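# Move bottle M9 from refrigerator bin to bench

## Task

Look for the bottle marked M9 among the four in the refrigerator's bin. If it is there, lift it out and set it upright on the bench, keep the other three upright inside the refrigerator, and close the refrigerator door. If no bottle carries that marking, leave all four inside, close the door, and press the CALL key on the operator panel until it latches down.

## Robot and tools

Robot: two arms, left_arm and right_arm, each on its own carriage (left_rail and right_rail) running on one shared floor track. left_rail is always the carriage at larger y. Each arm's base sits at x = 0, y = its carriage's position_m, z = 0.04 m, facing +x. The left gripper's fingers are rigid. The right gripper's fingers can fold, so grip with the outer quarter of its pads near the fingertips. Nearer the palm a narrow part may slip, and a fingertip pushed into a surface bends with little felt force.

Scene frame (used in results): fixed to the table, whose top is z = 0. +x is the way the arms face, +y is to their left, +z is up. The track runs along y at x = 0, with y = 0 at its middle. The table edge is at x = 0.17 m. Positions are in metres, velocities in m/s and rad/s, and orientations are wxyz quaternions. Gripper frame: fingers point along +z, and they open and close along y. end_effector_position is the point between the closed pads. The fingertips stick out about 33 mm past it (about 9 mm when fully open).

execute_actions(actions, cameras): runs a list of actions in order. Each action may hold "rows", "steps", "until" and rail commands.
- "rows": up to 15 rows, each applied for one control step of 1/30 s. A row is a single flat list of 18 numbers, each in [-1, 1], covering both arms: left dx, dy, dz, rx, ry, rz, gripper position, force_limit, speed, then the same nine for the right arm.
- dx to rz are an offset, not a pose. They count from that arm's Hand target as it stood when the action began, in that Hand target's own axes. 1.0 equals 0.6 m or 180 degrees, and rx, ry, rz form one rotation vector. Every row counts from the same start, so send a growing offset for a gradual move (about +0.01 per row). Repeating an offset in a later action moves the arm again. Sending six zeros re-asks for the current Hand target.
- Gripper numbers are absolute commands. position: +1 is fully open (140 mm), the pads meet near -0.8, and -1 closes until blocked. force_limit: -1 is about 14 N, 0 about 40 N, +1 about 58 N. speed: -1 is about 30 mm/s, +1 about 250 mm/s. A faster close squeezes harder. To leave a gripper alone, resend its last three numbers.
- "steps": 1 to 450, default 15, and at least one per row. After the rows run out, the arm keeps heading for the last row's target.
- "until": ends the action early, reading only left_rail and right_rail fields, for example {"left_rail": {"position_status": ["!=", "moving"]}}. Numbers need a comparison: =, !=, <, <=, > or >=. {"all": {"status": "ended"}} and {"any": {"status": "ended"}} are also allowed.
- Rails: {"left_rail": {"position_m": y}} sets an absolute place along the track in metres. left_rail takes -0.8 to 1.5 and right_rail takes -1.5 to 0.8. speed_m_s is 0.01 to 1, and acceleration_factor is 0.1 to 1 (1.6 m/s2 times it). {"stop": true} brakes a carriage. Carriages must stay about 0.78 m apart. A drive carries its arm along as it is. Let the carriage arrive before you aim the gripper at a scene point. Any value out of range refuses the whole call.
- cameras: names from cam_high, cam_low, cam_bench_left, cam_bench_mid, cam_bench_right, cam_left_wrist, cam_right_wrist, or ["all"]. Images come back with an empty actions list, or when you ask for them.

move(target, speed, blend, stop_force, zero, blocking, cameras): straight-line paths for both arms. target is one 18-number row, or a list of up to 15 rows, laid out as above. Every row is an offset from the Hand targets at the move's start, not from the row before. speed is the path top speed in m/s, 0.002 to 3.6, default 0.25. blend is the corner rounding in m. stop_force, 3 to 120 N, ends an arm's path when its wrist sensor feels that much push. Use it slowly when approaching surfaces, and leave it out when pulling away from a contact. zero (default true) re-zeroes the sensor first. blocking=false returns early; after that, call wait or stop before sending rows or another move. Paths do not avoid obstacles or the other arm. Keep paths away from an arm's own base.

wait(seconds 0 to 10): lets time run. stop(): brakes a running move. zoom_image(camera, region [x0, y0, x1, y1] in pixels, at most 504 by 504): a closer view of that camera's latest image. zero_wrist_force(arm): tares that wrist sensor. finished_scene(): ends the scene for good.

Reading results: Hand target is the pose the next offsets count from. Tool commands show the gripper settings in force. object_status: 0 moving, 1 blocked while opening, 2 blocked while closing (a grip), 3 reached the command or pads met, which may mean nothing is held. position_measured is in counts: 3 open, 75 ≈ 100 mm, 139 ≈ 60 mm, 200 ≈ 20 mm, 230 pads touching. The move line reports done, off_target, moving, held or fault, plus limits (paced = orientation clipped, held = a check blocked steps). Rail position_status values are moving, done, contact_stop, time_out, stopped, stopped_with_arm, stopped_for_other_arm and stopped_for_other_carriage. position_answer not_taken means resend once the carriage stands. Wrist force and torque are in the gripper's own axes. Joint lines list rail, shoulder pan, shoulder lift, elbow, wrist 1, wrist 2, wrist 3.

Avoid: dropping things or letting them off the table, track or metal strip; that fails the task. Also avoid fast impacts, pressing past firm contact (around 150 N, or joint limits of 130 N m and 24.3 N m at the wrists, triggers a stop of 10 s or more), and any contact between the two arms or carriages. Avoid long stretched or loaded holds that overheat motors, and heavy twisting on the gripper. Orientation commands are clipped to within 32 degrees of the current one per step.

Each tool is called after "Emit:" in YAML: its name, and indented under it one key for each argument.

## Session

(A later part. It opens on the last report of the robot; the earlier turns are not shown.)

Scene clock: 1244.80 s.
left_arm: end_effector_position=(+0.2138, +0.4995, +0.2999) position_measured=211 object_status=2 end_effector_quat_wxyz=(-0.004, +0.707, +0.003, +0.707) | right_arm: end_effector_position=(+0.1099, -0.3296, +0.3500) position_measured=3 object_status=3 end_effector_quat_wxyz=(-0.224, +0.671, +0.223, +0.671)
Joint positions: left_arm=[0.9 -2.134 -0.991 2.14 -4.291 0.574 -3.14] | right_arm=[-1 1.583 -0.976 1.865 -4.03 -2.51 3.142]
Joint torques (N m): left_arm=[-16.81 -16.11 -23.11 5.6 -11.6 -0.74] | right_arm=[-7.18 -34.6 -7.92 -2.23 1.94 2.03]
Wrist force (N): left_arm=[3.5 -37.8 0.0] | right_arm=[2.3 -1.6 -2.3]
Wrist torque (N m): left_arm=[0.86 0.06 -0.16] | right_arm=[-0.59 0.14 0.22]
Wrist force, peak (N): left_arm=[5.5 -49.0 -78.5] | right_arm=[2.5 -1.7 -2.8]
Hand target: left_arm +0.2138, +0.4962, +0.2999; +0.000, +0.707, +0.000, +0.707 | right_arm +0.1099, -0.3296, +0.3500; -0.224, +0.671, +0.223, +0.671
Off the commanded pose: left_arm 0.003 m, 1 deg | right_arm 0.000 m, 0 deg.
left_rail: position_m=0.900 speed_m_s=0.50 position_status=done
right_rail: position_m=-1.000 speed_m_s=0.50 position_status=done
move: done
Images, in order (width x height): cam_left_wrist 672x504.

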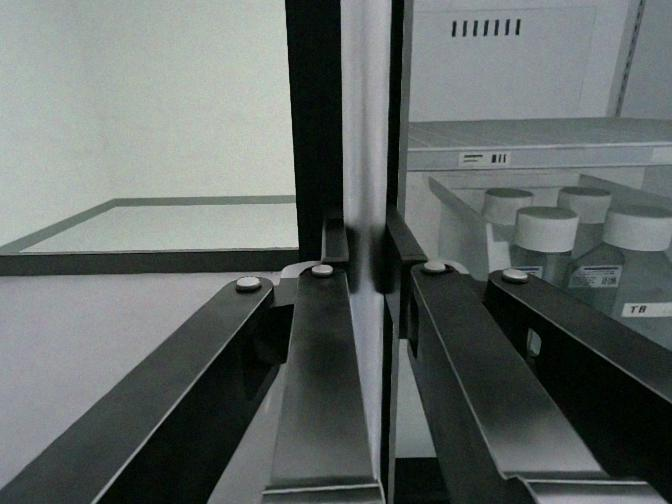

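Emit:
move:
  target:
    - [0, -0.0055, -0.003, 0, 0, 0, -1.0, 1, -1, 0, 0, 0, 0, 0, 0, 1, 1, 1]
    - [0, 0.0012, -0.0413, 0, 0, 0, -1.0, 1, -1, 0, 0, 0, 0, 0, 0, 1, 1, 1]
    - [0, 0.0103, -0.0818, 0, 0, 0, -1.0, 1, -1, 0, 0, 0, 0, 0, 0, 1, 1, 1]
  speed: 0.06
  blend: [0.002, 0.005, 0]
  cameras: ["cam_left_wrist"]

Scene clock: 1312.57 s.
left_arm: end_effector_position=(+0.1647, +0.4899, +0.2999) position_measured=211 object_status=2 end_effector_quat_wxyz=(+0.000, +0.707, -0.001, +0.707) | right_arm: end_effector_position=(+0.1099, -0.3296, +0.3500) position_measured=3 object_status=3 end_effector_quat_wxyz=(-0.224, +0.671, +0.223, +0.671)
Joint positions: left_arm=[0.9 -2.225 -0.967 2.081 -4.256 0.654 -3.14] | right_arm=[-1 1.583 -0.976 1.865 -4.03 -2.51 3.142]
Joint torques (N m): left_arm=[-9.73 -23.62 -13.08 2.53 11.94 -0.82] | right_arm=[-6.83 -35.51 -8.03 -2.7 2.19 2.03]
Wrist force (N): left_arm=[-6.6 35.5 18.2] | right_arm=[2.4 -1.7 -2.5]
Wrist torque (N m): left_arm=[0.94 0.14 -0.28] | right_arm=[-0.61 0.11 0.22]
Wrist force, peak (N): left_arm=[-7.0 37.2 18.5] | right_arm=[2.5 -1.8 -2.9]
Hand target: left_arm +0.1647, +0.4901, +0.2999; +0.000, +0.707, +0.000, +0.707 | right_arm +0.1099, -0.3296, +0.3500; -0.224, +0.671, +0.223, +0.671
Off the commanded pose: left_arm 0.000 m, 0 deg | right_arm 0.000 m, 0 deg.
left_rail: position_m=0.900 speed_m_s=0.50 position_status=done
right_rail: position_m=-1.000 speed_m_s=0.50 position_status=done
move: done; blend cut to 0.0019 m at target 1
Images, in order (width x height): cam_left_wrist 672x504.

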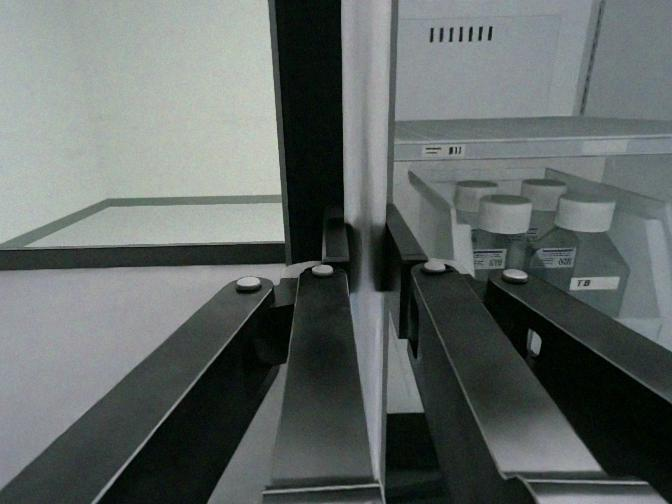

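Emit:
move:
  target:
    - [0, 0.016, -0.045, 0, 0, 0, -1.0, 1, -1, 0, 0, 0, 0, 0, 0, 1, 1, 1]
    - [0, 0.0333, -0.0893, 0, 0, 0, -1.0, 1, -1, 0, 0, 0, 0, 0, 0, 1, 1, 1]
    - [0, 0.0538, -0.1322, 0, 0, 0, -1.0, 1, -1, 0, 0, 0, 0, 0, 0, 1, 1, 1]
  speed: 0.07
  blend: [0.01, 0.01, 0]
  cameras: ["cam_left_wrist"]

Scene clock: 1365.53 s.
left_arm: end_effector_position=(+0.0854, +0.4576, +0.2999) position_measured=211 object_status=2 end_effector_quat_wxyz=(+0.000, +0.707, -0.001, +0.707) | right_arm: end_effector_position=(+0.1099, -0.3296, +0.3500) position_measured=3 object_status=3 end_effector_quat_wxyz=(-0.224, +0.671, +0.223, +0.671)
Joint positions: left_arm=[0.9 -2.315 -0.886 1.894 -4.149 0.743 -3.14] | right_arm=[-1 1.583 -0.976 1.865 -4.03 -2.51 3.142]
Joint torques (N m): left_arm=[-13.46 -26.84 -15.42 2.61 12.07 -1.07] | right_arm=[-6.31 -35.54 -7.76 -2.82 2.03 2.37]
Wrist force (N): left_arm=[-2.5 33.7 24.3] | right_arm=[2.3 -1.7 -2.6]
Wrist torque (N m): left_arm=[0.49 0.21 -0.30] | right_arm=[-0.61 0.14 0.22]
Wrist force, peak (N): left_arm=[-2.8 38.1 25.5] | right_arm=[2.5 -1.7 -2.8]
Hand target: left_arm +0.0853, +0.4578, +0.2999; +0.000, +0.707, +0.000, +0.707 | right_arm +0.1099, -0.3296, +0.3500; -0.224, +0.671, +0.223, +0.671
Off the commanded pose: left_arm 0.000 m, 0 deg | right_arm 0.000 m, 0 deg.
left_rail: position_m=0.900 speed_m_s=0.50 position_status=done
right_rail: position_m=-1.000 speed_m_s=0.50 position_status=done
move: done
Images, in order (width x height): cam_left_wrist 672x504.

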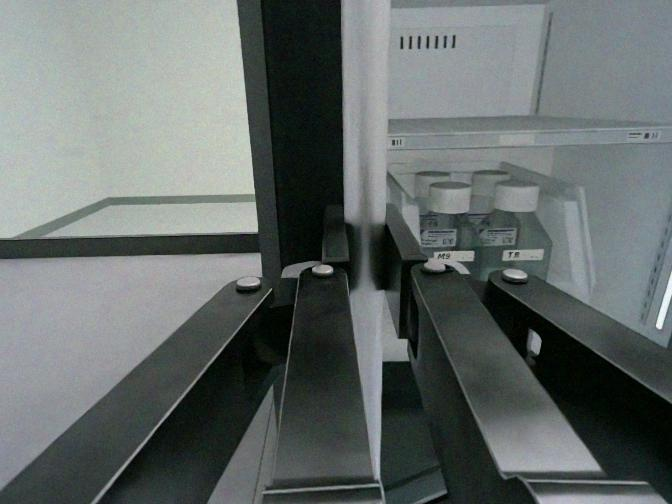

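Emit:
move:
  target:
    - [0, 0.0277, -0.0388, 0, 0, 0, -1.0, 1, -1, 0, 0, 0, 0, 0, 0, 1, 1, 1]
    - [0, 0.0538, -0.078, 0, 0, 0, -1.0, 1, -1, 0, 0, 0, 0, 0, 0, 1, 1, 1]
    - [0, 0.0825, -0.1155, 0, 0, 0, -1.0, 1, -1, 0, 0, 0, 0, 0, 0, 1, 1, 1]
    - [0, 0.1138, -0.1508, 0, 0, 0, -1.0, 1, -1, 0, 0, 0, 0, 0, 0, 1, 1, 1]
  speed: 0.08
  blend: [0.01, 0.01, 0.01, 0]
  cameras: ["cam_left_wrist"]

Scene clock: 1391.30 s.
left_arm: end_effector_position=(-0.0052, +0.3909, +0.2998) position_measured=211 object_status=2 end_effector_quat_wxyz=(-0.002, +0.707, +0.001, +0.707) | right_arm: end_effector_position=(+0.1099, -0.3296, +0.3500) position_measured=3 object_status=3 end_effector_quat_wxyz=(-0.224, +0.671, +0.223, +0.671)
Joint positions: left_arm=[0.9 -2.35 -0.73 1.546 -3.958 0.782 -3.14] | right_arm=[-1 1.583 -0.976 1.865 -4.03 -2.51 3.142]
Joint torques (N m): left_arm=[22.92 -29.69 -21.41 1.86 -11.89 -0.42] | right_arm=[-6.13 -34.69 -7.74 -2.87 2.08 2.04]
Wrist force (N): left_arm=[9.3 -38.7 -28.9] | right_arm=[2.2 -1.7 -2.8]
Wrist torque (N m): left_arm=[0.80 0.03 -0.29] | right_arm=[-0.59 0.16 0.21]
Wrist force, peak (N): left_arm=[9.3 -38.7 -29.0] | right_arm=[2.6 -1.9 -2.7]
Hand target: left_arm -0.0052, +0.3896, +0.2998; +0.000, +0.707, +0.000, +0.707 | right_arm +0.1099, -0.3296, +0.3500; -0.224, +0.671, +0.223, +0.671
Off the commanded pose: left_arm 0.001 m, 0 deg | right_arm 0.000 m, 0 deg.
left_rail: position_m=0.900 speed_m_s=0.50 position_status=done
right_rail: position_m=-1.000 speed_m_s=0.50 position_status=done
move: done
Images, in order (width x height): cam_left_wrist 672x504.

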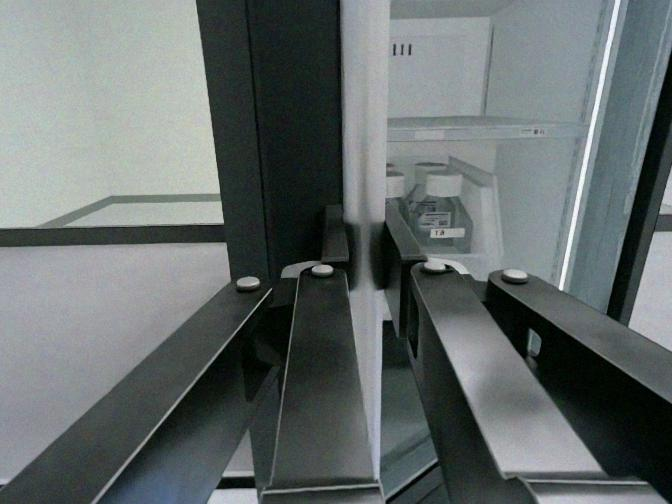

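Emit:
move:
  target:
    - [0, 0.0497, -0.0503, 0, 0, 0, -1.0, 1, -1, 0, 0, 0, 0, 0, 0, 1, 1, 1]
    - [0, 0.106, -0.0935, 0, 0, 0, -1.0, 1, -1, 0, 0, 0, 0, 0, 0, 1, 1, 1]
    - [0, 0.1667, -0.1305, 0, 0, 0, -1.0, 1, -1, 0, 0, 0, 0, 0, 0, 1, 1, 1]
    - [0, 0.209, -0.1517, 0, 0, 0, -1.0, 1, -1, 0, 0, 0, 0, 0, 0, 1, 1, 1]
  speed: 0.08
  blend: [0.01, 0.01, 0.01, 0]
  cameras: ["cam_left_wrist", "cam_right_wrist"]

Scene clock: 1441.07 s.
left_arm: end_effector_position=(-0.0962, +0.2642, +0.2997) position_measured=211 object_status=2 end_effector_quat_wxyz=(+0.000, +0.707, -0.001, +0.707) | right_arm: end_effector_position=(+0.1099, -0.3296, +0.3500) position_measured=3 object_status=3 end_effector_quat_wxyz=(-0.224, +0.671, +0.223, +0.671)
Joint positions: left_arm=[0.9 -2.318 -0.408 0.859 -3.593 0.747 -3.14] | right_arm=[-1 1.583 -0.976 1.865 -4.03 -2.51 3.142]
Joint torques (N m): left_arm=[43.9 -45.66 -24.04 1.32 -7.95 1.72] | right_arm=[-5.4 -35.51 -7.7 -2.88 2.23 2.16]
Wrist force (N): left_arm=[-0.3 -28.3 -50.7] | right_arm=[2.0 -1.8 -2.5]
Wrist torque (N m): left_arm=[0.28 0.13 -0.23] | right_arm=[-0.61 0.19 0.22]
Wrist force, peak (N): left_arm=[19.3 -35.2 -49.7] | right_arm=[2.6 -2.0 -2.6]
Hand target: left_arm -0.0962, +0.2642, +0.2997; +0.000, +0.707, +0.000, +0.707 | right_arm +0.1099, -0.3296, +0.3500; -0.224, +0.671, +0.223, +0.671
Off the commanded pose: left_arm 0.000 m, 0 deg | right_arm 0.000 m, 0 deg.
left_rail: position_m=0.900 speed_m_s=0.50 position_status=done
right_rail: position_m=-1.000 speed_m_s=0.50 position_status=done
move: done
Images, in order (width x height): cam_left_wrist 672x504, cam_right_wrist 672x504.

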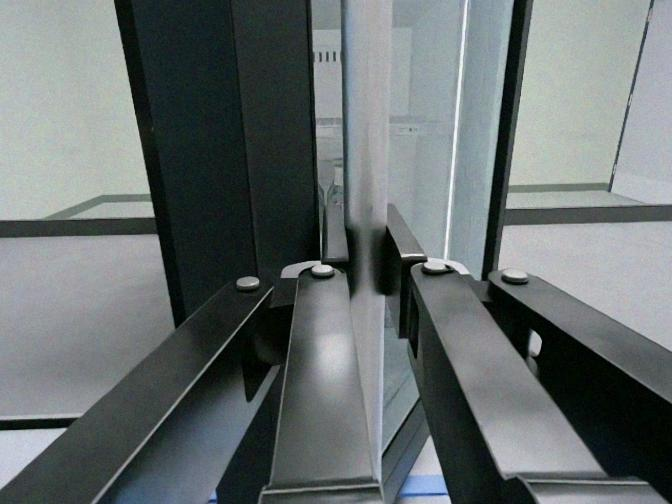

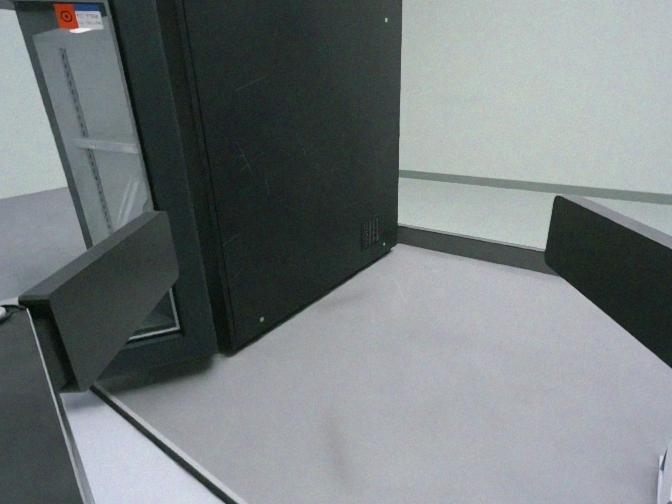

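Emit:
move:
  target:
    - [0, 0, 0, 0, 0, 0, -0.5, 1, -1, 0, 0, 0, 0, 0, 0, 1, 1, 1]
    - [0, 0, -0.0667, 0, 0, 0, -0.5, 1, -1, 0, 0, 0, 0, 0, 0, 1, 1, 1]
  speed: 0.05
  cameras: ["cam_left_wrist"]

Scene clock: 1473.40 s.
left_arm: end_effector_position=(-0.1362, +0.2642, +0.2997) position_measured=192 object_status=3 end_effector_quat_wxyz=(+0.000, +0.707, +0.000, +0.707) | right_arm: end_effector_position=(+0.1099, -0.3296, +0.3500) position_measured=3 object_status=3 end_effector_quat_wxyz=(-0.224, +0.671, +0.223, +0.671)
Joint positions: left_arm=[0.9 -2.356 -0.339 0.714 -3.517 0.785 -3.14] | right_arm=[-1 1.583 -0.976 1.865 -4.03 -2.51 3.142]
Joint torques (N m): left_arm=[-7.87 -46.02 -25.97 3.28 1.61 1.33] | right_arm=[-6.48 -36.04 -8.79 -2.81 1.95 2.17]
Wrist force (N): left_arm=[-0.3 2.3 4.5] | right_arm=[2.3 -1.8 -2.5]
Wrist torque (N m): left_arm=[0.54 0.02 -0.08] | right_arm=[-0.62 0.13 0.22]
Wrist force, peak (N): left_arm=[-0.8 -28.3 -50.7] | right_arm=[2.5 -2.0 -2.8]
Hand target: left_arm -0.1363, +0.2642, +0.2997; +0.000, +0.707, +0.000, +0.707 | right_arm +0.1099, -0.3296, +0.3500; -0.224, +0.671, +0.223, +0.671
Off the commanded pose: left_arm 0.000 m, 0 deg | right_arm 0.000 m, 0 deg.
left_rail: position_m=0.900 speed_m_s=0.50 position_status=done
right_rail: position_m=-1.000 speed_m_s=0.50 position_status=done
move: done
Images, in order (width x height): cam_left_wrist 672x504.

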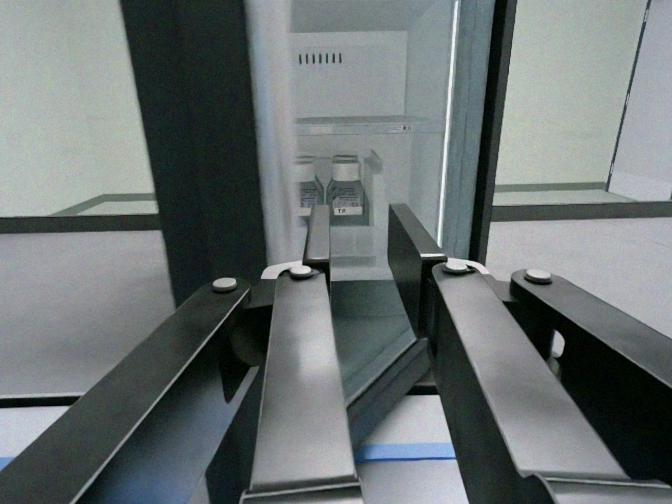

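Emit:
execute_actions:
  actions: []
  cameras: ["cam_left_wrist", "cam_right_wrist"]

Scene clock: 1477.03 s.
left_arm: end_effector_position=(-0.1363, +0.2642, +0.2997) position_measured=192 object_status=3 end_effector_quat_wxyz=(+0.000, +0.707, +0.000, +0.707) | right_arm: end_effector_position=(+0.1099, -0.3296, +0.3500) position_measured=3 object_status=3 end_effector_quat_wxyz=(-0.224, +0.671, +0.223, +0.671)
Joint positions: left_arm=[0.9 -2.356 -0.339 0.714 -3.517 0.785 -3.14] | right_arm=[-1 1.583 -0.976 1.865 -4.03 -2.51 3.142]
Joint velocities: within noise
Joint torques (N m): left_arm=[-7.78 -47.15 -27.12 3.41 1.57 1.6] | right_arm=[-5.89 -36.41 -6.71 -2.85 2.1 1.93]
Wrist force (N): left_arm=[-0.3 2.1 4.4] | right_arm=[2.2 -1.7 -2.7]
Wrist torque (N m): left_arm=[0.51 0.01 -0.08] | right_arm=[-0.59 0.15 0.22]
Wrist force, peak (N): left_arm=[-0.3 2.6 4.8] | right_arm=[2.2 -2.1 -3.0]
Hand target: left_arm -0.1363, +0.2642, +0.2997; +0.000, +0.707, +0.000, +0.707 | right_arm +0.1099, -0.3296, +0.3500; -0.224, +0.671, +0.223, +0.671
Tool commands: left_gripper/position=-0.5 left_gripper/force_limit=+1.0 left_gripper/speed=-1.0 right_gripper/position=+1.0 right_gripper/force_limit=+1.0 right_gripper/speed=+1.0
Off the commanded pose: left_arm 0.000 m, 0 deg | right_arm 0.000 m, 0 deg.
left_rail: position_m=0.900 speed_m_s=0.50 position_status=done
right_rail: position_m=-1.000 speed_m_s=0.50 position_status=done
Images, in order (width x height): cam_left_wrist 672x504, cam_right_wrist 672x504.

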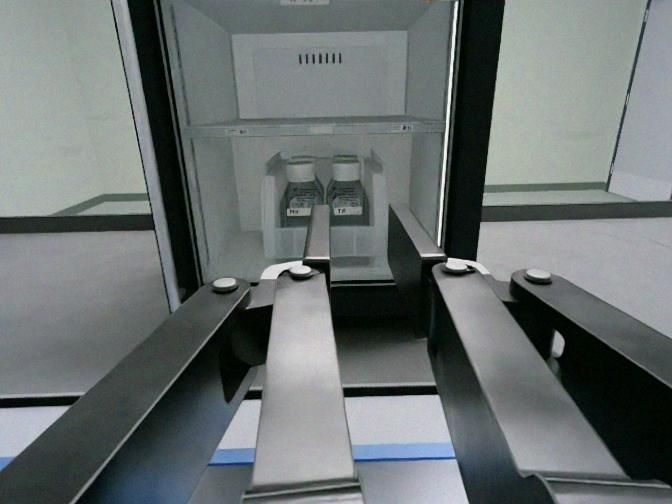

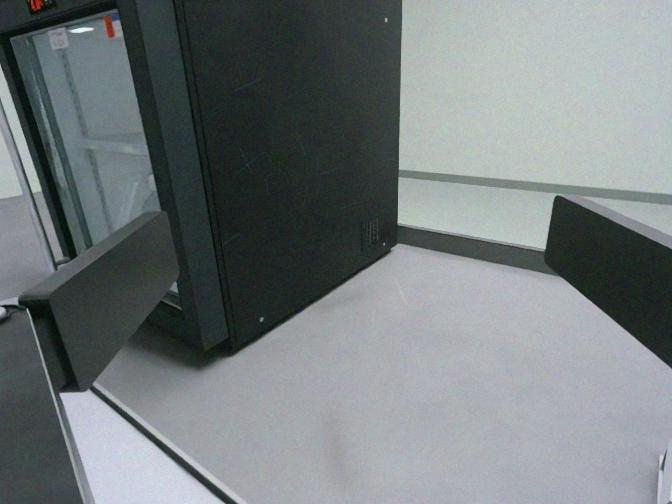

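Emit:
execute_actions:
  actions:
    - {"left_rail": {"position_m": 1.35}, "right_rail": {"position_m": -0.43}, "steps": 250, "until": {"all": {"status": "ended"}}}
  cameras: ["cam_right_wrist"]

Scene clock: 1592.97 s.
left_arm: end_effector_position=(-0.1363, +0.7142, +0.2997) position_measured=192 object_status=3 end_effector_quat_wxyz=(+0.000, +0.707, +0.000, +0.707) | right_arm: end_effector_position=(+0.1099, +0.2404, +0.3500) position_measured=3 object_status=3 end_effector_quat_wxyz=(-0.224, +0.671, +0.223, +0.671)
Joint positions: left_arm=[1.35 -2.356 -0.339 0.714 -3.517 0.785 -3.14] | right_arm=[-0.43 1.583 -0.976 1.865 -4.03 -2.51 3.142]
Joint torques (N m): left_arm=[7.1 -54.82 -15.99 2.21 -0.92 1.53] | right_arm=[-5.22 -42.18 -17.39 -1.19 0.12 2.01]
Wrist force (N): left_arm=[-0.3 2.3 4.6] | right_arm=[2.5 -1.8 -2.6]
Wrist torque (N m): left_arm=[0.55 0.01 -0.08] | right_arm=[-0.63 0.09 0.22]
Wrist force, peak (N): left_arm=[0.0 5.1 4.8] | right_arm=[2.2 0.2 -4.3]
Hand target: left_arm -0.1363, +0.7142, +0.2997; +0.000, +0.707, +0.000, +0.707 | right_arm +0.1099, +0.2404, +0.3500; -0.224, +0.671, +0.223, +0.671
Tool commands: left_gripper/position=-0.5 left_gripper/force_limit=+1.0 left_gripper/speed=-1.0 right_gripper/position=+1.0 right_gripper/force_limit=+1.0 right_gripper/speed=+1.0
Off the commanded pose: left_arm 0.000 m, 0 deg | right_arm 0.000 m, 0 deg.
left_rail: position_m=1.350 speed_m_s=0.50 position_status=done
right_rail: position_m=-0.430 speed_m_s=0.50 position_status=done
Images, in order (width x height): cam_right_wrist 672x504.

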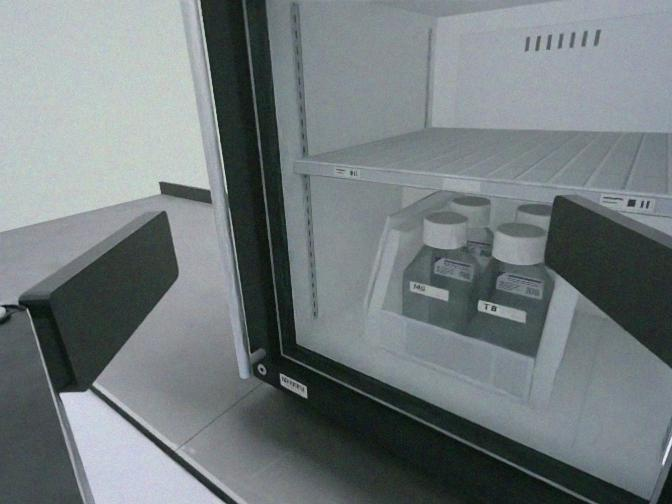

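Emit:
execute_actions:
  actions:
    - {"right_rail": {"position_m": -0.4}, "steps": 60, "until": {"right_rail": {"position_status": ["!=", "moving"]}}}

Emit:
move:
  target: [0, 0, 0, 0, 0, 0, -0.5, 1, -1, 0.05, -0.2121, 0.2716, -0.0382, 0, 0, -0.23, 1, -0.5]
  speed: 0.15
  cameras: ["cam_right_wrist"]

Scene clock: 1616.73 s.
left_arm: end_effector_position=(-0.1363, +0.7142, +0.2997) position_measured=192 object_status=3 end_effector_quat_wxyz=(+0.000, +0.707, +0.000, +0.707) | right_arm: end_effector_position=(+0.1099, +0.2703, +0.3500) position_measured=3 object_status=3 end_effector_quat_wxyz=(-0.224, +0.671, +0.223, +0.671)
Joint positions: left_arm=[1.35 -2.356 -0.339 0.714 -3.517 0.785 -3.14] | right_arm=[-0.4 1.583 -0.977 1.865 -4.03 -2.51 3.142]
Joint torques (N m): left_arm=[6.37 -70.55 -10.18 3.39 -1.16 1.59] | right_arm=[-5.6 -37.85 -20.81 -0.59 -0.18 1.79]
Wrist force (N): left_arm=[-0.3 2.3 4.5] | right_arm=[2.0 -2.0 -2.6]
Wrist torque (N m): left_arm=[0.54 0.00 -0.08] | right_arm=[-0.66 0.19 0.22]
Wrist force, peak (N): left_arm=[-0.1 2.6 4.8] | right_arm=[2.2 0.3 -4.0]
Hand target: left_arm -0.1363, +0.7142, +0.2997; +0.000, +0.707, +0.000, +0.707 | right_arm +0.1099, +0.2704, +0.3500; -0.224, +0.671, +0.223, +0.671
Tool commands: left_gripper/position=-0.5 left_gripper/force_limit=+1.0 left_gripper/speed=-1.0 right_gripper/position=+1.0 right_gripper/force_limit=+1.0 right_gripper/speed=+1.0
Off the commanded pose: left_arm 0.000 m, 0 deg | right_arm 0.000 m, 0 deg.
left_rail: position_m=1.350 speed_m_s=0.50 position_status=done
right_rail: position_m=-0.400 speed_m_s=0.50 position_status=done

Scene clock: 1618.80 s.
left_arm: end_effector_position=(-0.1363, +0.7142, +0.2997) position_measured=192 object_status=3 end_effector_quat_wxyz=(+0.000, +0.707, +0.000, +0.707) | right_arm: end_effector_position=(+0.1640, +0.4699, +0.3801) position_measured=158 object_status=3 end_effector_quat_wxyz=(-0.183, +0.683, +0.183, +0.683)
Joint positions: left_arm=[1.35 -2.356 -0.339 0.714 -3.517 0.785 -3.14] | right_arm=[-0.4 1.532 -0.595 1.017 -3.563 -2.579 3.142]
Joint torques (N m): left_arm=[6.67 -70.07 -10.04 3.32 -1.15 1.59] | right_arm=[12.18 -52.39 -31.75 0.49 -2.36 -1.97]
Wrist force (N): left_arm=[-0.2 2.3 4.6] | right_arm=[2.3 -1.7 -3.1]
Wrist torque (N m): left_arm=[0.56 -0.01 -0.08] | right_arm=[-0.60 0.07 0.19]
Wrist force, peak (N): left_arm=[-0.2 2.5 4.8] | right_arm=[2.3 -1.1 -3.6]
Hand target: left_arm -0.1363, +0.7142, +0.2997; +0.000, +0.707, +0.000, +0.707 | right_arm +0.1639, +0.4699, +0.3801; -0.183, +0.683, +0.183, +0.683
Off the commanded pose: left_arm 0.000 m, 0 deg | right_arm 0.000 m, 0 deg.
left_rail: position_m=1.350 speed_m_s=0.50 position_status=done
right_rail: position_m=-0.400 speed_m_s=0.50 position_status=done
move: done
Images, in order (width x height): cam_right_wrist 672x504.

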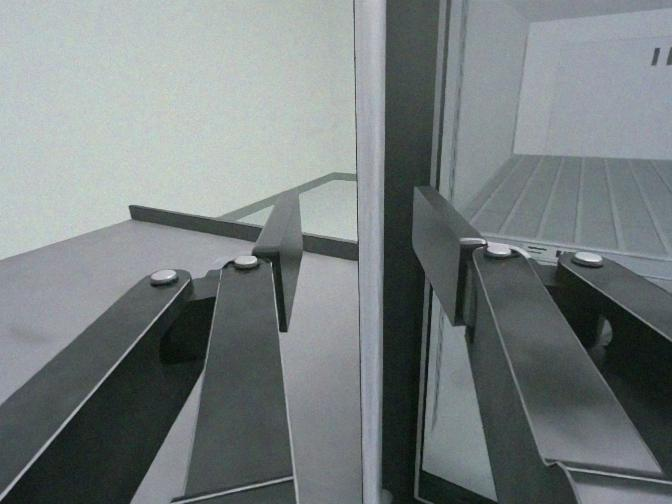

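Emit:
zoom_image:
  camera: "cam_right_wrist"
  region: [240, 160, 480, 340]

Scaled by 2.100 from the camera's 672x504 image, which has a finer 960x720 frame.

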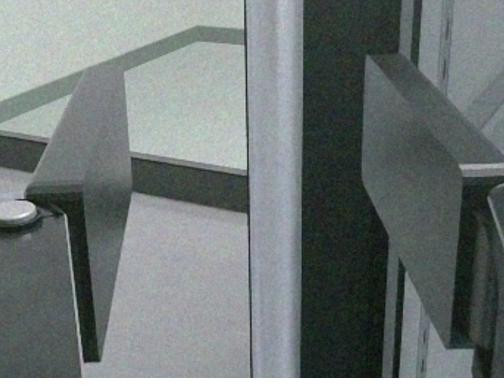

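Emit:
move:
  target: [0, 0, 0, 0, 0, 0, -0.5, 1, -1, 0, 0.0147, 0.0833, 0, 0, 0, -0.23, 1, -0.5]
  speed: 0.1
  cameras: ["cam_right_wrist"]

Emit:
zoom_image:
  camera: "cam_right_wrist"
  region: [240, 160, 480, 340]

Scene clock: 1696.10 s.
left_arm: end_effector_position=(-0.1363, +0.7142, +0.2997) position_measured=192 object_status=3 end_effector_quat_wxyz=(+0.000, +0.707, +0.000, +0.707) | right_arm: end_effector_position=(+0.2116, +0.4872, +0.3801) position_measured=158 object_status=3 end_effector_quat_wxyz=(-0.183, +0.683, +0.183, +0.683)
Joint positions: left_arm=[1.35 -2.356 -0.339 0.714 -3.517 0.785 -3.14] | right_arm=[-0.4 1.467 -0.564 0.955 -3.532 -2.515 3.142]
Joint torques (N m): left_arm=[5.9 -70.32 -10.4 3.2 -1.07 1.52] | right_arm=[-8.59 -51.56 -32.01 0.18 2.37 -1.32]
Wrist force (N): left_arm=[-0.1 2.2 4.7] | right_arm=[2.3 -1.9 -2.6]
Wrist torque (N m): left_arm=[0.52 -0.02 -0.09] | right_arm=[-0.65 0.07 0.19]
Wrist force, peak (N): left_arm=[-0.1 2.5 4.9] | right_arm=[2.4 -2.3 -4.4]
Hand target: left_arm -0.1363, +0.7142, +0.2997; +0.000, +0.707, +0.000, +0.707 | right_arm +0.2116, +0.4873, +0.3801; -0.183, +0.683, +0.183, +0.683
Off the commanded pose: left_arm 0.000 m, 0 deg | right_arm 0.000 m, 0 deg.
left_rail: position_m=1.350 speed_m_s=0.50 position_status=done
right_rail: position_m=-0.400 speed_m_s=0.50 position_status=done
move: done
Images, in order (width x height): cam_right_wrist 672x504.

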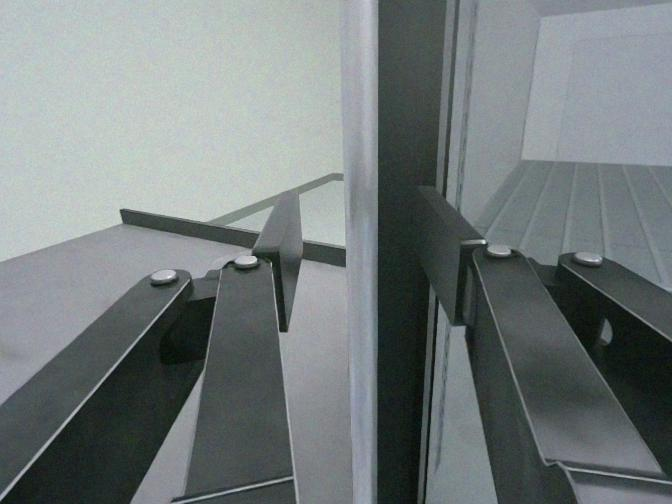

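Scaled by 2.100 from the camera's 672x504 image, which has a finer 960x720 frame.

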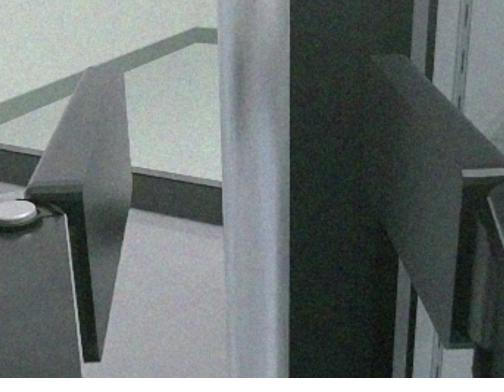

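Emit:
move:
  target: [0, 0, 0, 0, 0, 0, -0.5, 1, -1, 0, 0.0033, 0.0583, 0, 0, 0, -0.23, 1, -0.5]
  speed: 0.06
  cameras: ["cam_right_wrist"]

Emit:
zoom_image:
  camera: "cam_right_wrist"
  region: [240, 160, 480, 340]

Scene clock: 1735.23 s.
left_arm: end_effector_position=(-0.1363, +0.7142, +0.2997) position_measured=192 object_status=3 end_effector_quat_wxyz=(+0.000, +0.707, +0.000, +0.707) | right_arm: end_effector_position=(+0.2429, +0.5030, +0.3801) position_measured=158 object_status=3 end_effector_quat_wxyz=(-0.183, +0.683, +0.183, +0.683)
Joint positions: left_arm=[1.35 -2.356 -0.339 0.714 -3.517 0.785 -3.14] | right_arm=[-0.4 1.427 -0.525 0.876 -3.493 -2.475 3.142]
Joint torques (N m): left_arm=[5.1 -70.7 -10.72 3 -0.98 1.4] | right_arm=[-10.87 -53.61 -32.96 0.27 2.03 -0.15]
Wrist force (N): left_arm=[-0.2 2.2 4.8] | right_arm=[2.0 -2.4 -6.3]
Wrist torque (N m): left_arm=[0.52 -0.01 -0.08] | right_arm=[-0.68 0.10 0.19]
Wrist force, peak (N): left_arm=[-0.3 2.4 4.9] | right_arm=[1.8 0.1 -11.2]
Hand target: left_arm -0.1363, +0.7142, +0.2997; +0.000, +0.707, +0.000, +0.707 | right_arm +0.2429, +0.5030, +0.3801; -0.183, +0.683, +0.183, +0.683
Off the commanded pose: left_arm 0.000 m, 0 deg | right_arm 0.000 m, 0 deg.
left_rail: position_m=1.350 speed_m_s=0.50 position_status=done
right_rail: position_m=-0.400 speed_m_s=0.50 position_status=done
move: done
Images, in order (width x height): cam_right_wrist 672x504.

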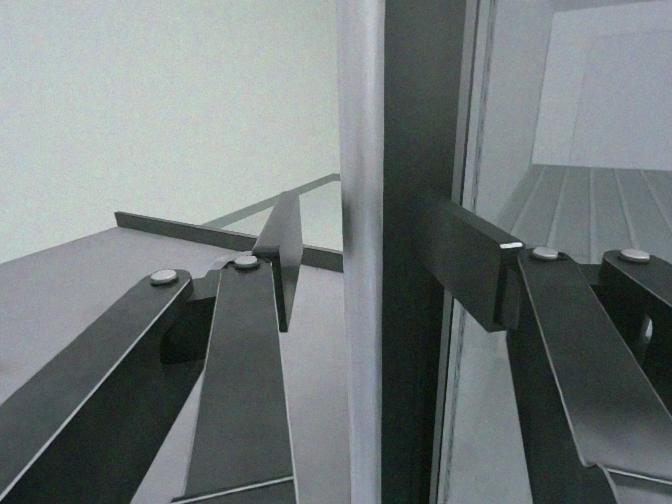

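Scaled by 2.100 from the camera's 672x504 image, which has a finer 960x720 frame.

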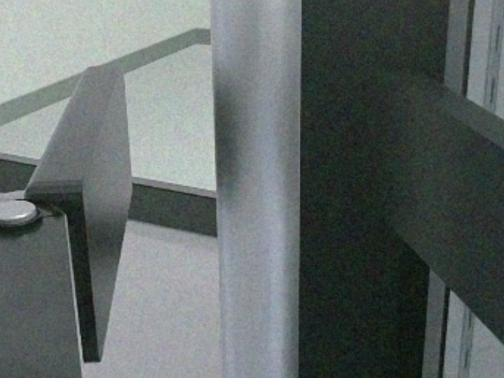

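Emit:
move:
  target: [0, 0, 0, 0, 0, 0, -0.5, 1, -1, 0, 0, -0.0175, 0, 0, 0, -0.23, 1, -0.5]
  speed: 0.05
  cameras: ["cam_right_wrist"]

Emit:
zoom_image:
  camera: "cam_right_wrist"
  region: [240, 160, 480, 340]

Scene clock: 1757.87 s.
left_arm: end_effector_position=(-0.1363, +0.7142, +0.2997) position_measured=192 object_status=3 end_effector_quat_wxyz=(+0.000, +0.707, +0.000, +0.707) | right_arm: end_effector_position=(+0.2338, +0.4978, +0.3801) position_measured=158 object_status=3 end_effector_quat_wxyz=(-0.183, +0.683, +0.183, +0.683)
Joint positions: left_arm=[1.35 -2.356 -0.339 0.714 -3.517 0.785 -3.14] | right_arm=[-0.4 1.438 -0.539 0.904 -3.507 -2.486 3.142]
Joint torques (N m): left_arm=[4.86 -70.69 -9.99 2.78 -0.9 1.41] | right_arm=[12.63 -72.01 -10.13 -3.12 -2.39 -1.4]
Wrist force (N): left_arm=[-0.3 2.5 4.6] | right_arm=[2.2 -1.7 -2.7]
Wrist torque (N m): left_arm=[0.59 0.02 -0.08] | right_arm=[-0.59 0.08 0.19]
Wrist force, peak (N): left_arm=[-0.2 2.4 5.0] | right_arm=[2.2 -2.7 -6.6]
Hand target: left_arm -0.1363, +0.7142, +0.2997; +0.000, +0.707, +0.000, +0.707 | right_arm +0.2338, +0.4978, +0.3801; -0.183, +0.683, +0.183, +0.683
Off the commanded pose: left_arm 0.000 m, 0 deg | right_arm 0.000 m, 0 deg.
left_rail: position_m=1.350 speed_m_s=0.50 position_status=done
right_rail: position_m=-0.400 speed_m_s=0.50 position_status=done
move: done
Images, in order (width x height): cam_right_wrist 672x504.

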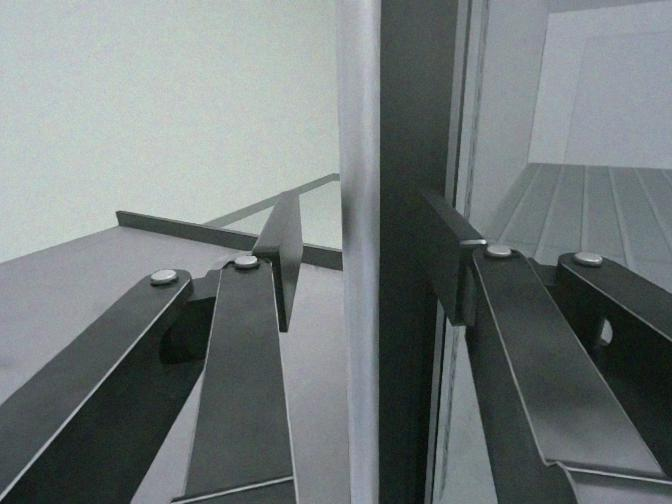

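Scaled by 2.100 from the camera's 672x504 image, which has a finer 960x720 frame.

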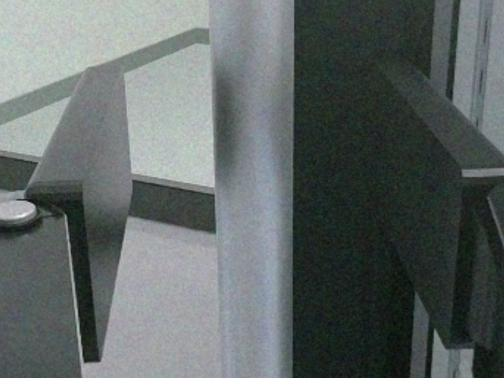

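Emit:
execute_actions:
  actions:
    - {"rows": [[0, 0, 0, 0, 0, 0, -0.5, 1, -1, 0, 0, 0, 0, 0, 0, -1, 1, -1]], "steps": 75}
  cameras: ["cam_right_wrist"]

Emit:
zoom_image:
  camera: "cam_right_wrist"
  region: [240, 160, 480, 340]

Scene clock: 1764.83 s.
left_arm: end_effector_position=(-0.1363, +0.7142, +0.2997) position_measured=192 object_status=3 end_effector_quat_wxyz=(+0.000, +0.707, +0.000, +0.707) | right_arm: end_effector_position=(+0.2338, +0.4978, +0.3801) position_measured=211 object_status=2 end_effector_quat_wxyz=(-0.183, +0.683, +0.183, +0.683)
Joint positions: left_arm=[1.35 -2.356 -0.339 0.714 -3.517 0.785 -3.14] | right_arm=[-0.4 1.438 -0.539 0.904 -3.507 -2.486 3.142]
Joint torques (N m): left_arm=[4.44 -70.43 -10.34 2.69 -0.77 1.26] | right_arm=[12.47 -67.45 -29.41 1.3 7.12 -1.93]
Wrist force (N): left_arm=[-0.2 2.5 4.7] | right_arm=[-1.4 14.2 -14.4]
Wrist torque (N m): left_arm=[0.59 0.00 -0.08] | right_arm=[-0.99 0.00 0.30]
Wrist force, peak (N): left_arm=[-0.2 2.4 5.0] | right_arm=[-1.3 14.5 -14.7]
Hand target: left_arm -0.1363, +0.7142, +0.2997; +0.000, +0.707, +0.000, +0.707 | right_arm +0.2338, +0.4978, +0.3801; -0.183, +0.683, +0.183, +0.683
Off the commanded pose: left_arm 0.000 m, 0 deg | right_arm 0.000 m, 0 deg.
left_rail: position_m=1.350 speed_m_s=0.50 position_status=done
right_rail: position_m=-0.400 speed_m_s=0.50 position_status=done
Images, in order (width x height): cam_right_wrist 672x504.

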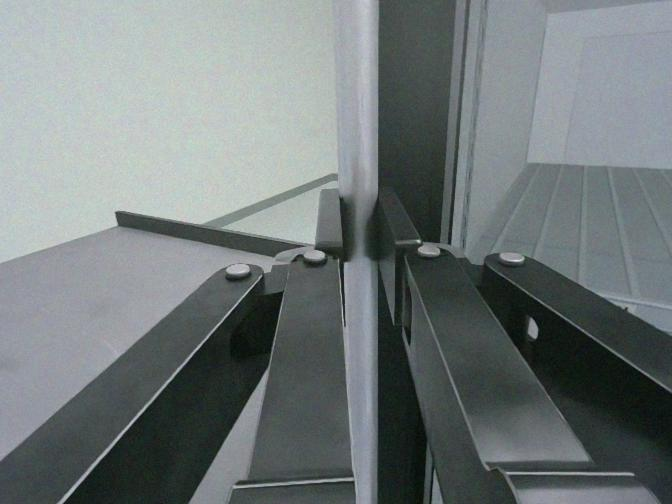

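Scaled by 2.100 from the camera's 672x504 image, which has a finer 960x720 frame.

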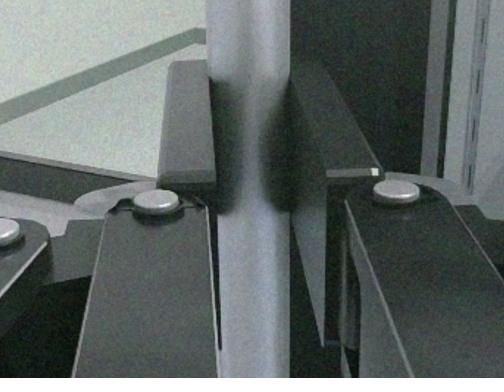

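Emit:
move:
  target:
    - [0, 0, 0, 0, 0, 0, -0.5, 1, -1, 0, -0.0226, -0.0541, 0.0126, 0, 0, -1, 1, -1]
    - [0, 0, 0, 0, 0, 0, -0.5, 1, -1, 0, -0.0404, -0.1103, 0.0253, 0, 0, -1, 1, -1]
  speed: 0.05
  blend: [0.008, 0]
  cameras: ["cam_right_wrist"]

Scene clock: 1788.30 s.
left_arm: end_effector_position=(-0.1363, +0.7142, +0.2997) position_measured=192 object_status=3 end_effector_quat_wxyz=(+0.000, +0.707, +0.000, +0.707) | right_arm: end_effector_position=(+0.1653, +0.4845, +0.3801) position_measured=211 object_status=2 end_effector_quat_wxyz=(-0.208, +0.676, +0.208, +0.676)
Joint positions: left_arm=[1.35 -2.356 -0.339 0.714 -3.517 0.785 -3.14] | right_arm=[-0.4 1.512 -0.613 1.051 -3.58 -2.485 3.142]
Joint torques (N m): left_arm=[3.62 -70.34 -10.99 2.54 -0.75 1.16] | right_arm=[32.73 -73 -21.92 -1.59 10.69 -1.73]
Wrist force (N): left_arm=[0.0 2.4 4.8] | right_arm=[-9.3 39.8 -14.7]
Wrist torque (N m): left_arm=[0.57 -0.04 -0.08] | right_arm=[-1.21 -0.22 0.32]
Wrist force, peak (N): left_arm=[-0.3 2.4 5.0] | right_arm=[-10.0 42.7 -16.7]
Hand target: left_arm -0.1363, +0.7142, +0.2997; +0.000, +0.707, +0.000, +0.707 | right_arm +0.1644, +0.4857, +0.3801; -0.210, +0.675, +0.210, +0.675
Off the commanded pose: left_arm 0.000 m, 0 deg | right_arm 0.002 m, 0 deg.
left_rail: position_m=1.350 speed_m_s=0.50 position_status=done
right_rail: position_m=-0.400 speed_m_s=0.50 position_status=done
move: done
Images, in order (width x height): cam_right_wrist 672x504.

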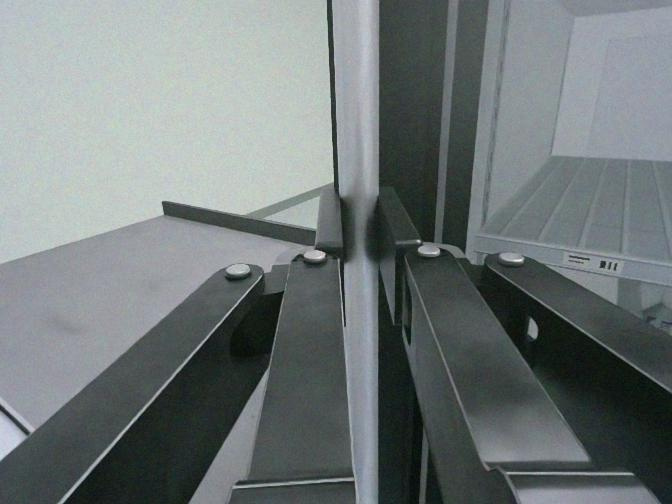

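Emit:
move:
  target:
    - [0, 0, 0, 0, 0, 0, -0.5, 1, -1, 0, -0.0272, -0.1144, 0.0252, 0, 0, -1, 1, -1]
    - [0, 0, 0, 0, 0, 0, -0.5, 1, -1, 0, -0.0363, -0.2316, 0.0505, 0, 0, -1, 1, -1]
  speed: 0.07
  blend: [0.01, 0]
  cameras: ["cam_right_wrist"]

Scene clock: 1813.70 s.
left_arm: end_effector_position=(-0.1363, +0.7142, +0.2997) position_measured=192 object_status=3 end_effector_quat_wxyz=(+0.000, +0.707, +0.000, +0.707) | right_arm: end_effector_position=(+0.0388, +0.4236, +0.3801) position_measured=211 object_status=2 end_effector_quat_wxyz=(-0.261, +0.657, +0.261, +0.657)
Joint positions: left_arm=[1.35 -2.356 -0.339 0.714 -3.517 0.785 -3.14] | right_arm=[-0.4 1.659 -0.783 1.385 -3.744 -2.474 3.142]
Joint torques (N m): left_arm=[2.98 -70.37 -10.57 2.35 -0.71 1.09] | right_arm=[36.15 -67.28 -21.61 -2.29 10.41 -2.17]
Wrist force (N): left_arm=[0.0 2.2 4.8] | right_arm=[-11.1 40.9 -7.3]
Wrist torque (N m): left_arm=[0.54 -0.04 -0.09] | right_arm=[-1.06 -0.15 0.37]
Wrist force, peak (N): left_arm=[-0.4 2.7 5.0] | right_arm=[-11.6 42.7 -9.0]
Hand target: left_arm -0.1363, +0.7142, +0.2997; +0.000, +0.707, +0.000, +0.707 | right_arm +0.0375, +0.4248, +0.3801; -0.263, +0.657, +0.263, +0.656
Off the commanded pose: left_arm 0.000 m, 0 deg | right_arm 0.002 m, 0 deg.
left_rail: position_m=1.350 speed_m_s=0.50 position_status=done
right_rail: position_m=-0.400 speed_m_s=0.50 position_status=done
move: done
Images, in order (width x height): cam_right_wrist 672x504.

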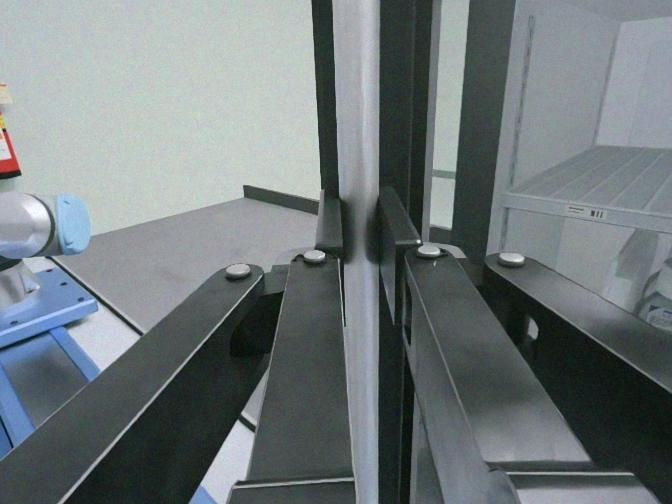

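Emit:
move:
  target:
    - [0, 0, 0, 0, 0, 0, -0.5, 1, -1, 0, -0.0044, -0.1176, 0.0252, 0, 0, -1, 1, -1]
    - [0, 0, 0, 0, 0, 0, -0.5, 1, -1, 0, 0.0089, -0.2344, 0.0505, 0, 0, -1, 1, -1]
    - [0, 0, 0, 0, 0, 0, -0.5, 1, -1, 0, 0.0421, -0.3476, 0.0757, 0, 0, -1, 1, -1]
  speed: 0.08
  blend: [0.01, 0.01, 0]
  cameras: ["cam_right_wrist"]

Scene clock: 1843.43 s.
left_arm: end_effector_position=(-0.1363, +0.7142, +0.2997) position_measured=192 object_status=3 end_effector_quat_wxyz=(+0.000, +0.707, +0.000, +0.707) | right_arm: end_effector_position=(-0.0972, +0.2635, +0.3801) position_measured=211 object_status=2 end_effector_quat_wxyz=(-0.340, +0.620, +0.340, +0.620)
Joint positions: left_arm=[1.35 -2.356 -0.339 0.714 -3.517 0.785 -3.14] | right_arm=[-0.4 1.872 -1.072 1.924 -3.995 -2.439 3.142]
Joint torques (N m): left_arm=[2.64 -70.41 -10.29 2.12 -0.54 1.08] | right_arm=[-7.77 -52.21 -2.18 -6.22 -10.73 -2.19]
Wrist force (N): left_arm=[-0.5 2.3 4.5] | right_arm=[0.3 -35.0 -2.7]
Wrist torque (N m): left_arm=[0.54 0.05 -0.08] | right_arm=[0.29 0.04 0.33]
Wrist force, peak (N): left_arm=[0.0 2.6 4.9] | right_arm=[-11.3 41.0 -7.6]
Hand target: left_arm -0.1363, +0.7142, +0.2997; +0.000, +0.707, +0.000, +0.707 | right_arm -0.0960, +0.2627, +0.3801; -0.339, +0.621, +0.339, +0.621
Off the commanded pose: left_arm 0.000 m, 0 deg | right_arm 0.001 m, 0 deg.
left_rail: position_m=1.350 speed_m_s=0.50 position_status=done
right_rail: position_m=-0.400 speed_m_s=0.50 position_status=done
move: done
Images, in order (width x height): cam_right_wrist 672x504.

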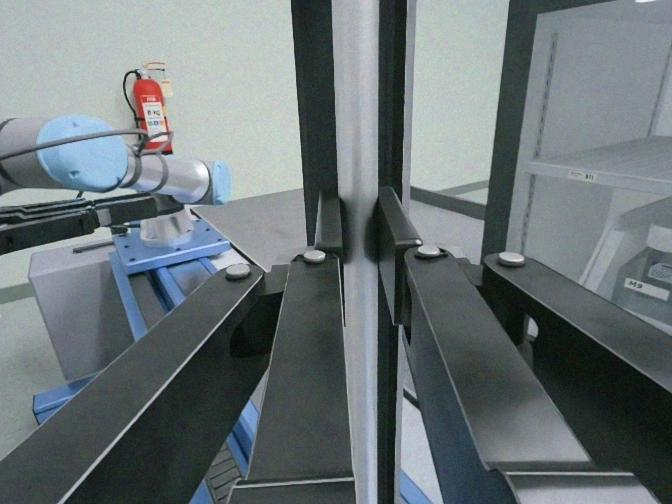

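Emit:
move:
  target:
    - [0, 0, 0, 0, 0, 0, -0.5, 1, -1, 0, 0.0231, -0.1161, 0.0253, 0, 0, -1, 1, -1]
    - [0, 0, 0, 0, 0, 0, -0.5, 1, -1, 0, 0.0684, -0.2263, 0.0505, 0, 0, -1, 1, -1]
    - [0, 0, 0, 0, 0, 0, -0.5, 1, -1, 0, 0.1181, -0.308, 0.0707, 0, 0, -1, 1, -1]
  speed: 0.08
  blend: [0.01, 0.01, 0]
  cameras: ["cam_right_wrist", "cam_left_wrist"]

Scene clock: 1867.00 s.
left_arm: end_effector_position=(-0.1363, +0.7142, +0.2997) position_measured=192 object_status=3 end_effector_quat_wxyz=(+0.000, +0.707, +0.000, +0.707) | right_arm: end_effector_position=(-0.1480, +0.0728, +0.3800) position_measured=211 object_status=2 end_effector_quat_wxyz=(-0.417, +0.571, +0.417, +0.571)
Joint positions: left_arm=[1.35 -2.356 -0.339 0.714 -3.517 0.785 -3.14] | right_arm=[-0.4 2.053 -1.394 2.446 -4.195 -2.363 3.142]
Joint torques (N m): left_arm=[1.64 -70.47 -10.41 1.99 -0.43 0.95] | right_arm=[-5.38 -34.06 2.3 -6.15 -11.13 -1.5]
Wrist force (N): left_arm=[-0.2 2.3 4.8] | right_arm=[-2.7 -35.5 -9.9]
Wrist torque (N m): left_arm=[0.56 -0.02 -0.08] | right_arm=[0.33 -0.04 0.33]
Wrist force, peak (N): left_arm=[-0.2 2.4 5.0] | right_arm=[-2.9 -37.8 -11.6]
Hand target: left_arm -0.1363, +0.7142, +0.2997; +0.000, +0.707, +0.000, +0.707 | right_arm -0.1363, +0.0689, +0.3800; -0.406, +0.579, +0.405, +0.579
Off the commanded pose: left_arm 0.000 m, 0 deg | right_arm 0.012 m, 2 deg.
left_rail: position_m=1.350 speed_m_s=0.50 position_status=done
right_rail: position_m=-0.400 speed_m_s=0.50 position_status=done
move: off_target (right_arm)
Images, in order (width x height): cam_left_wrist 672x504, cam_right_wrist 672x504.

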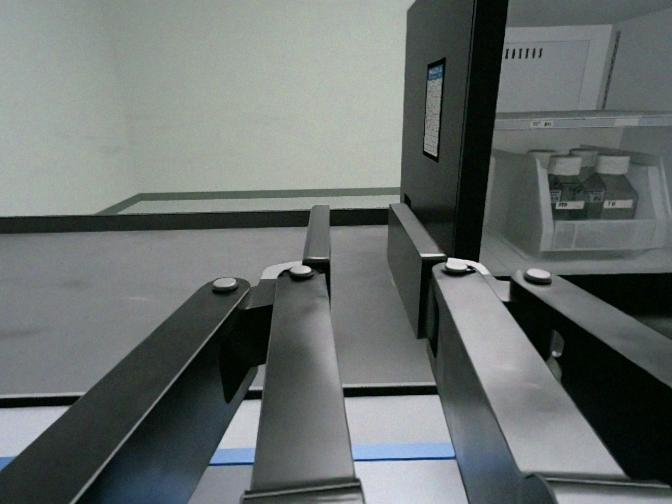

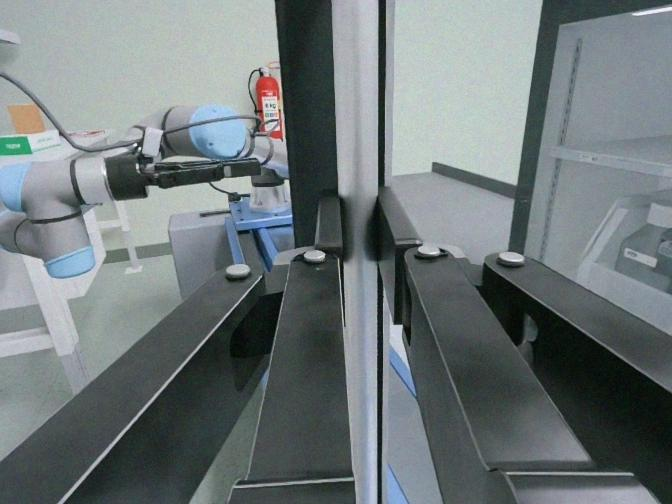

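Emit:
move:
  target:
    - [0, 0, 0, 0, 0, 0, -0.5, 1, -1, 0, -0.0213, -0.0033, 0, 0, 0, -1, 1, -1]
    - [0, 0, 0, 0, 0, 0, -0.5, 1, -1, 0, -0.0043, -0.0514, 0, 0, 0, -1, 1, -1]
    - [0, 0, 0, 0, 0, 0, -0.5, 1, -1, 0, 0.016, -0.0979, 0, 0, 0, -1, 1, -1]
  speed: 0.06
  blend: [0.003, 0.01, 0]
  cameras: ["cam_right_wrist", "cam_left_wrist"]

Scene clock: 1913.73 s.
left_arm: end_effector_position=(-0.1363, +0.7142, +0.2997) position_measured=192 object_status=3 end_effector_quat_wxyz=(+0.000, +0.707, +0.000, +0.707) | right_arm: end_effector_position=(-0.1488, +0.0110, +0.3799) position_measured=211 object_status=2 end_effector_quat_wxyz=(-0.407, +0.578, +0.407, +0.578)
Joint positions: left_arm=[1.35 -2.356 -0.339 0.714 -3.517 0.785 -3.14] | right_arm=[-0.4 2.21 -1.436 2.503 -4.21 -2.555 3.141]
Joint torques (N m): left_arm=[1.09 -70.94 -10.68 1.7 -0.37 0.86] | right_arm=[0.14 -34.03 -2.42 -6.42 -11.3 -1.43]
Wrist force (N): left_arm=[-0.2 2.1 4.7] | right_arm=[-6.9 -30.2 -14.0]
Wrist torque (N m): left_arm=[0.52 0.00 -0.08] | right_arm=[0.38 -0.07 0.34]
Wrist force, peak (N): left_arm=[-0.3 2.4 5.1] | right_arm=[-6.4 -35.0 -16.6]
Hand target: left_arm -0.1363, +0.7142, +0.2997; +0.000, +0.707, +0.000, +0.707 | right_arm -0.1474, +0.0104, +0.3799; -0.406, +0.579, +0.405, +0.579
Off the commanded pose: left_arm 0.000 m, 0 deg | right_arm 0.001 m, 0 deg.
left_rail: position_m=1.350 speed_m_s=0.50 position_status=done
right_rail: position_m=-0.400 speed_m_s=0.50 position_status=done
move: done
Images, in order (width x height): cam_left_wrist 672x504, cam_right_wrist 672x504.

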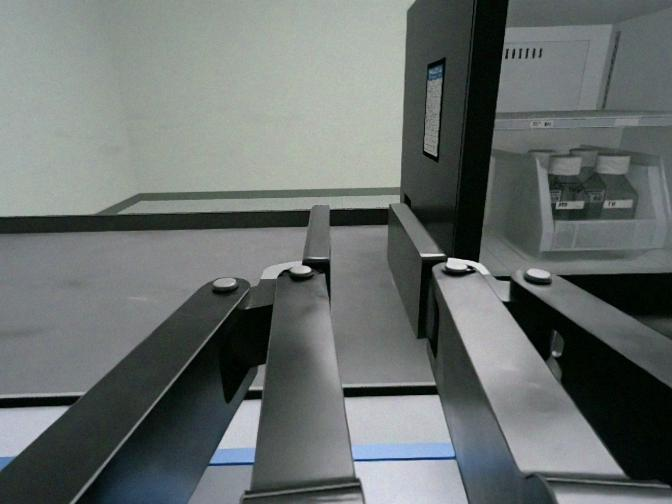

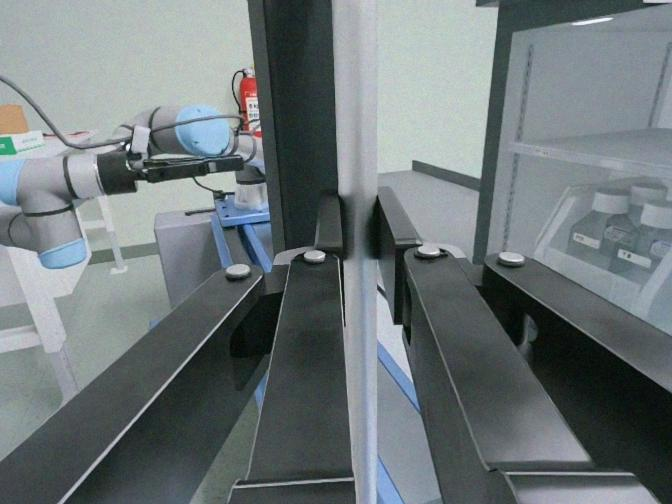

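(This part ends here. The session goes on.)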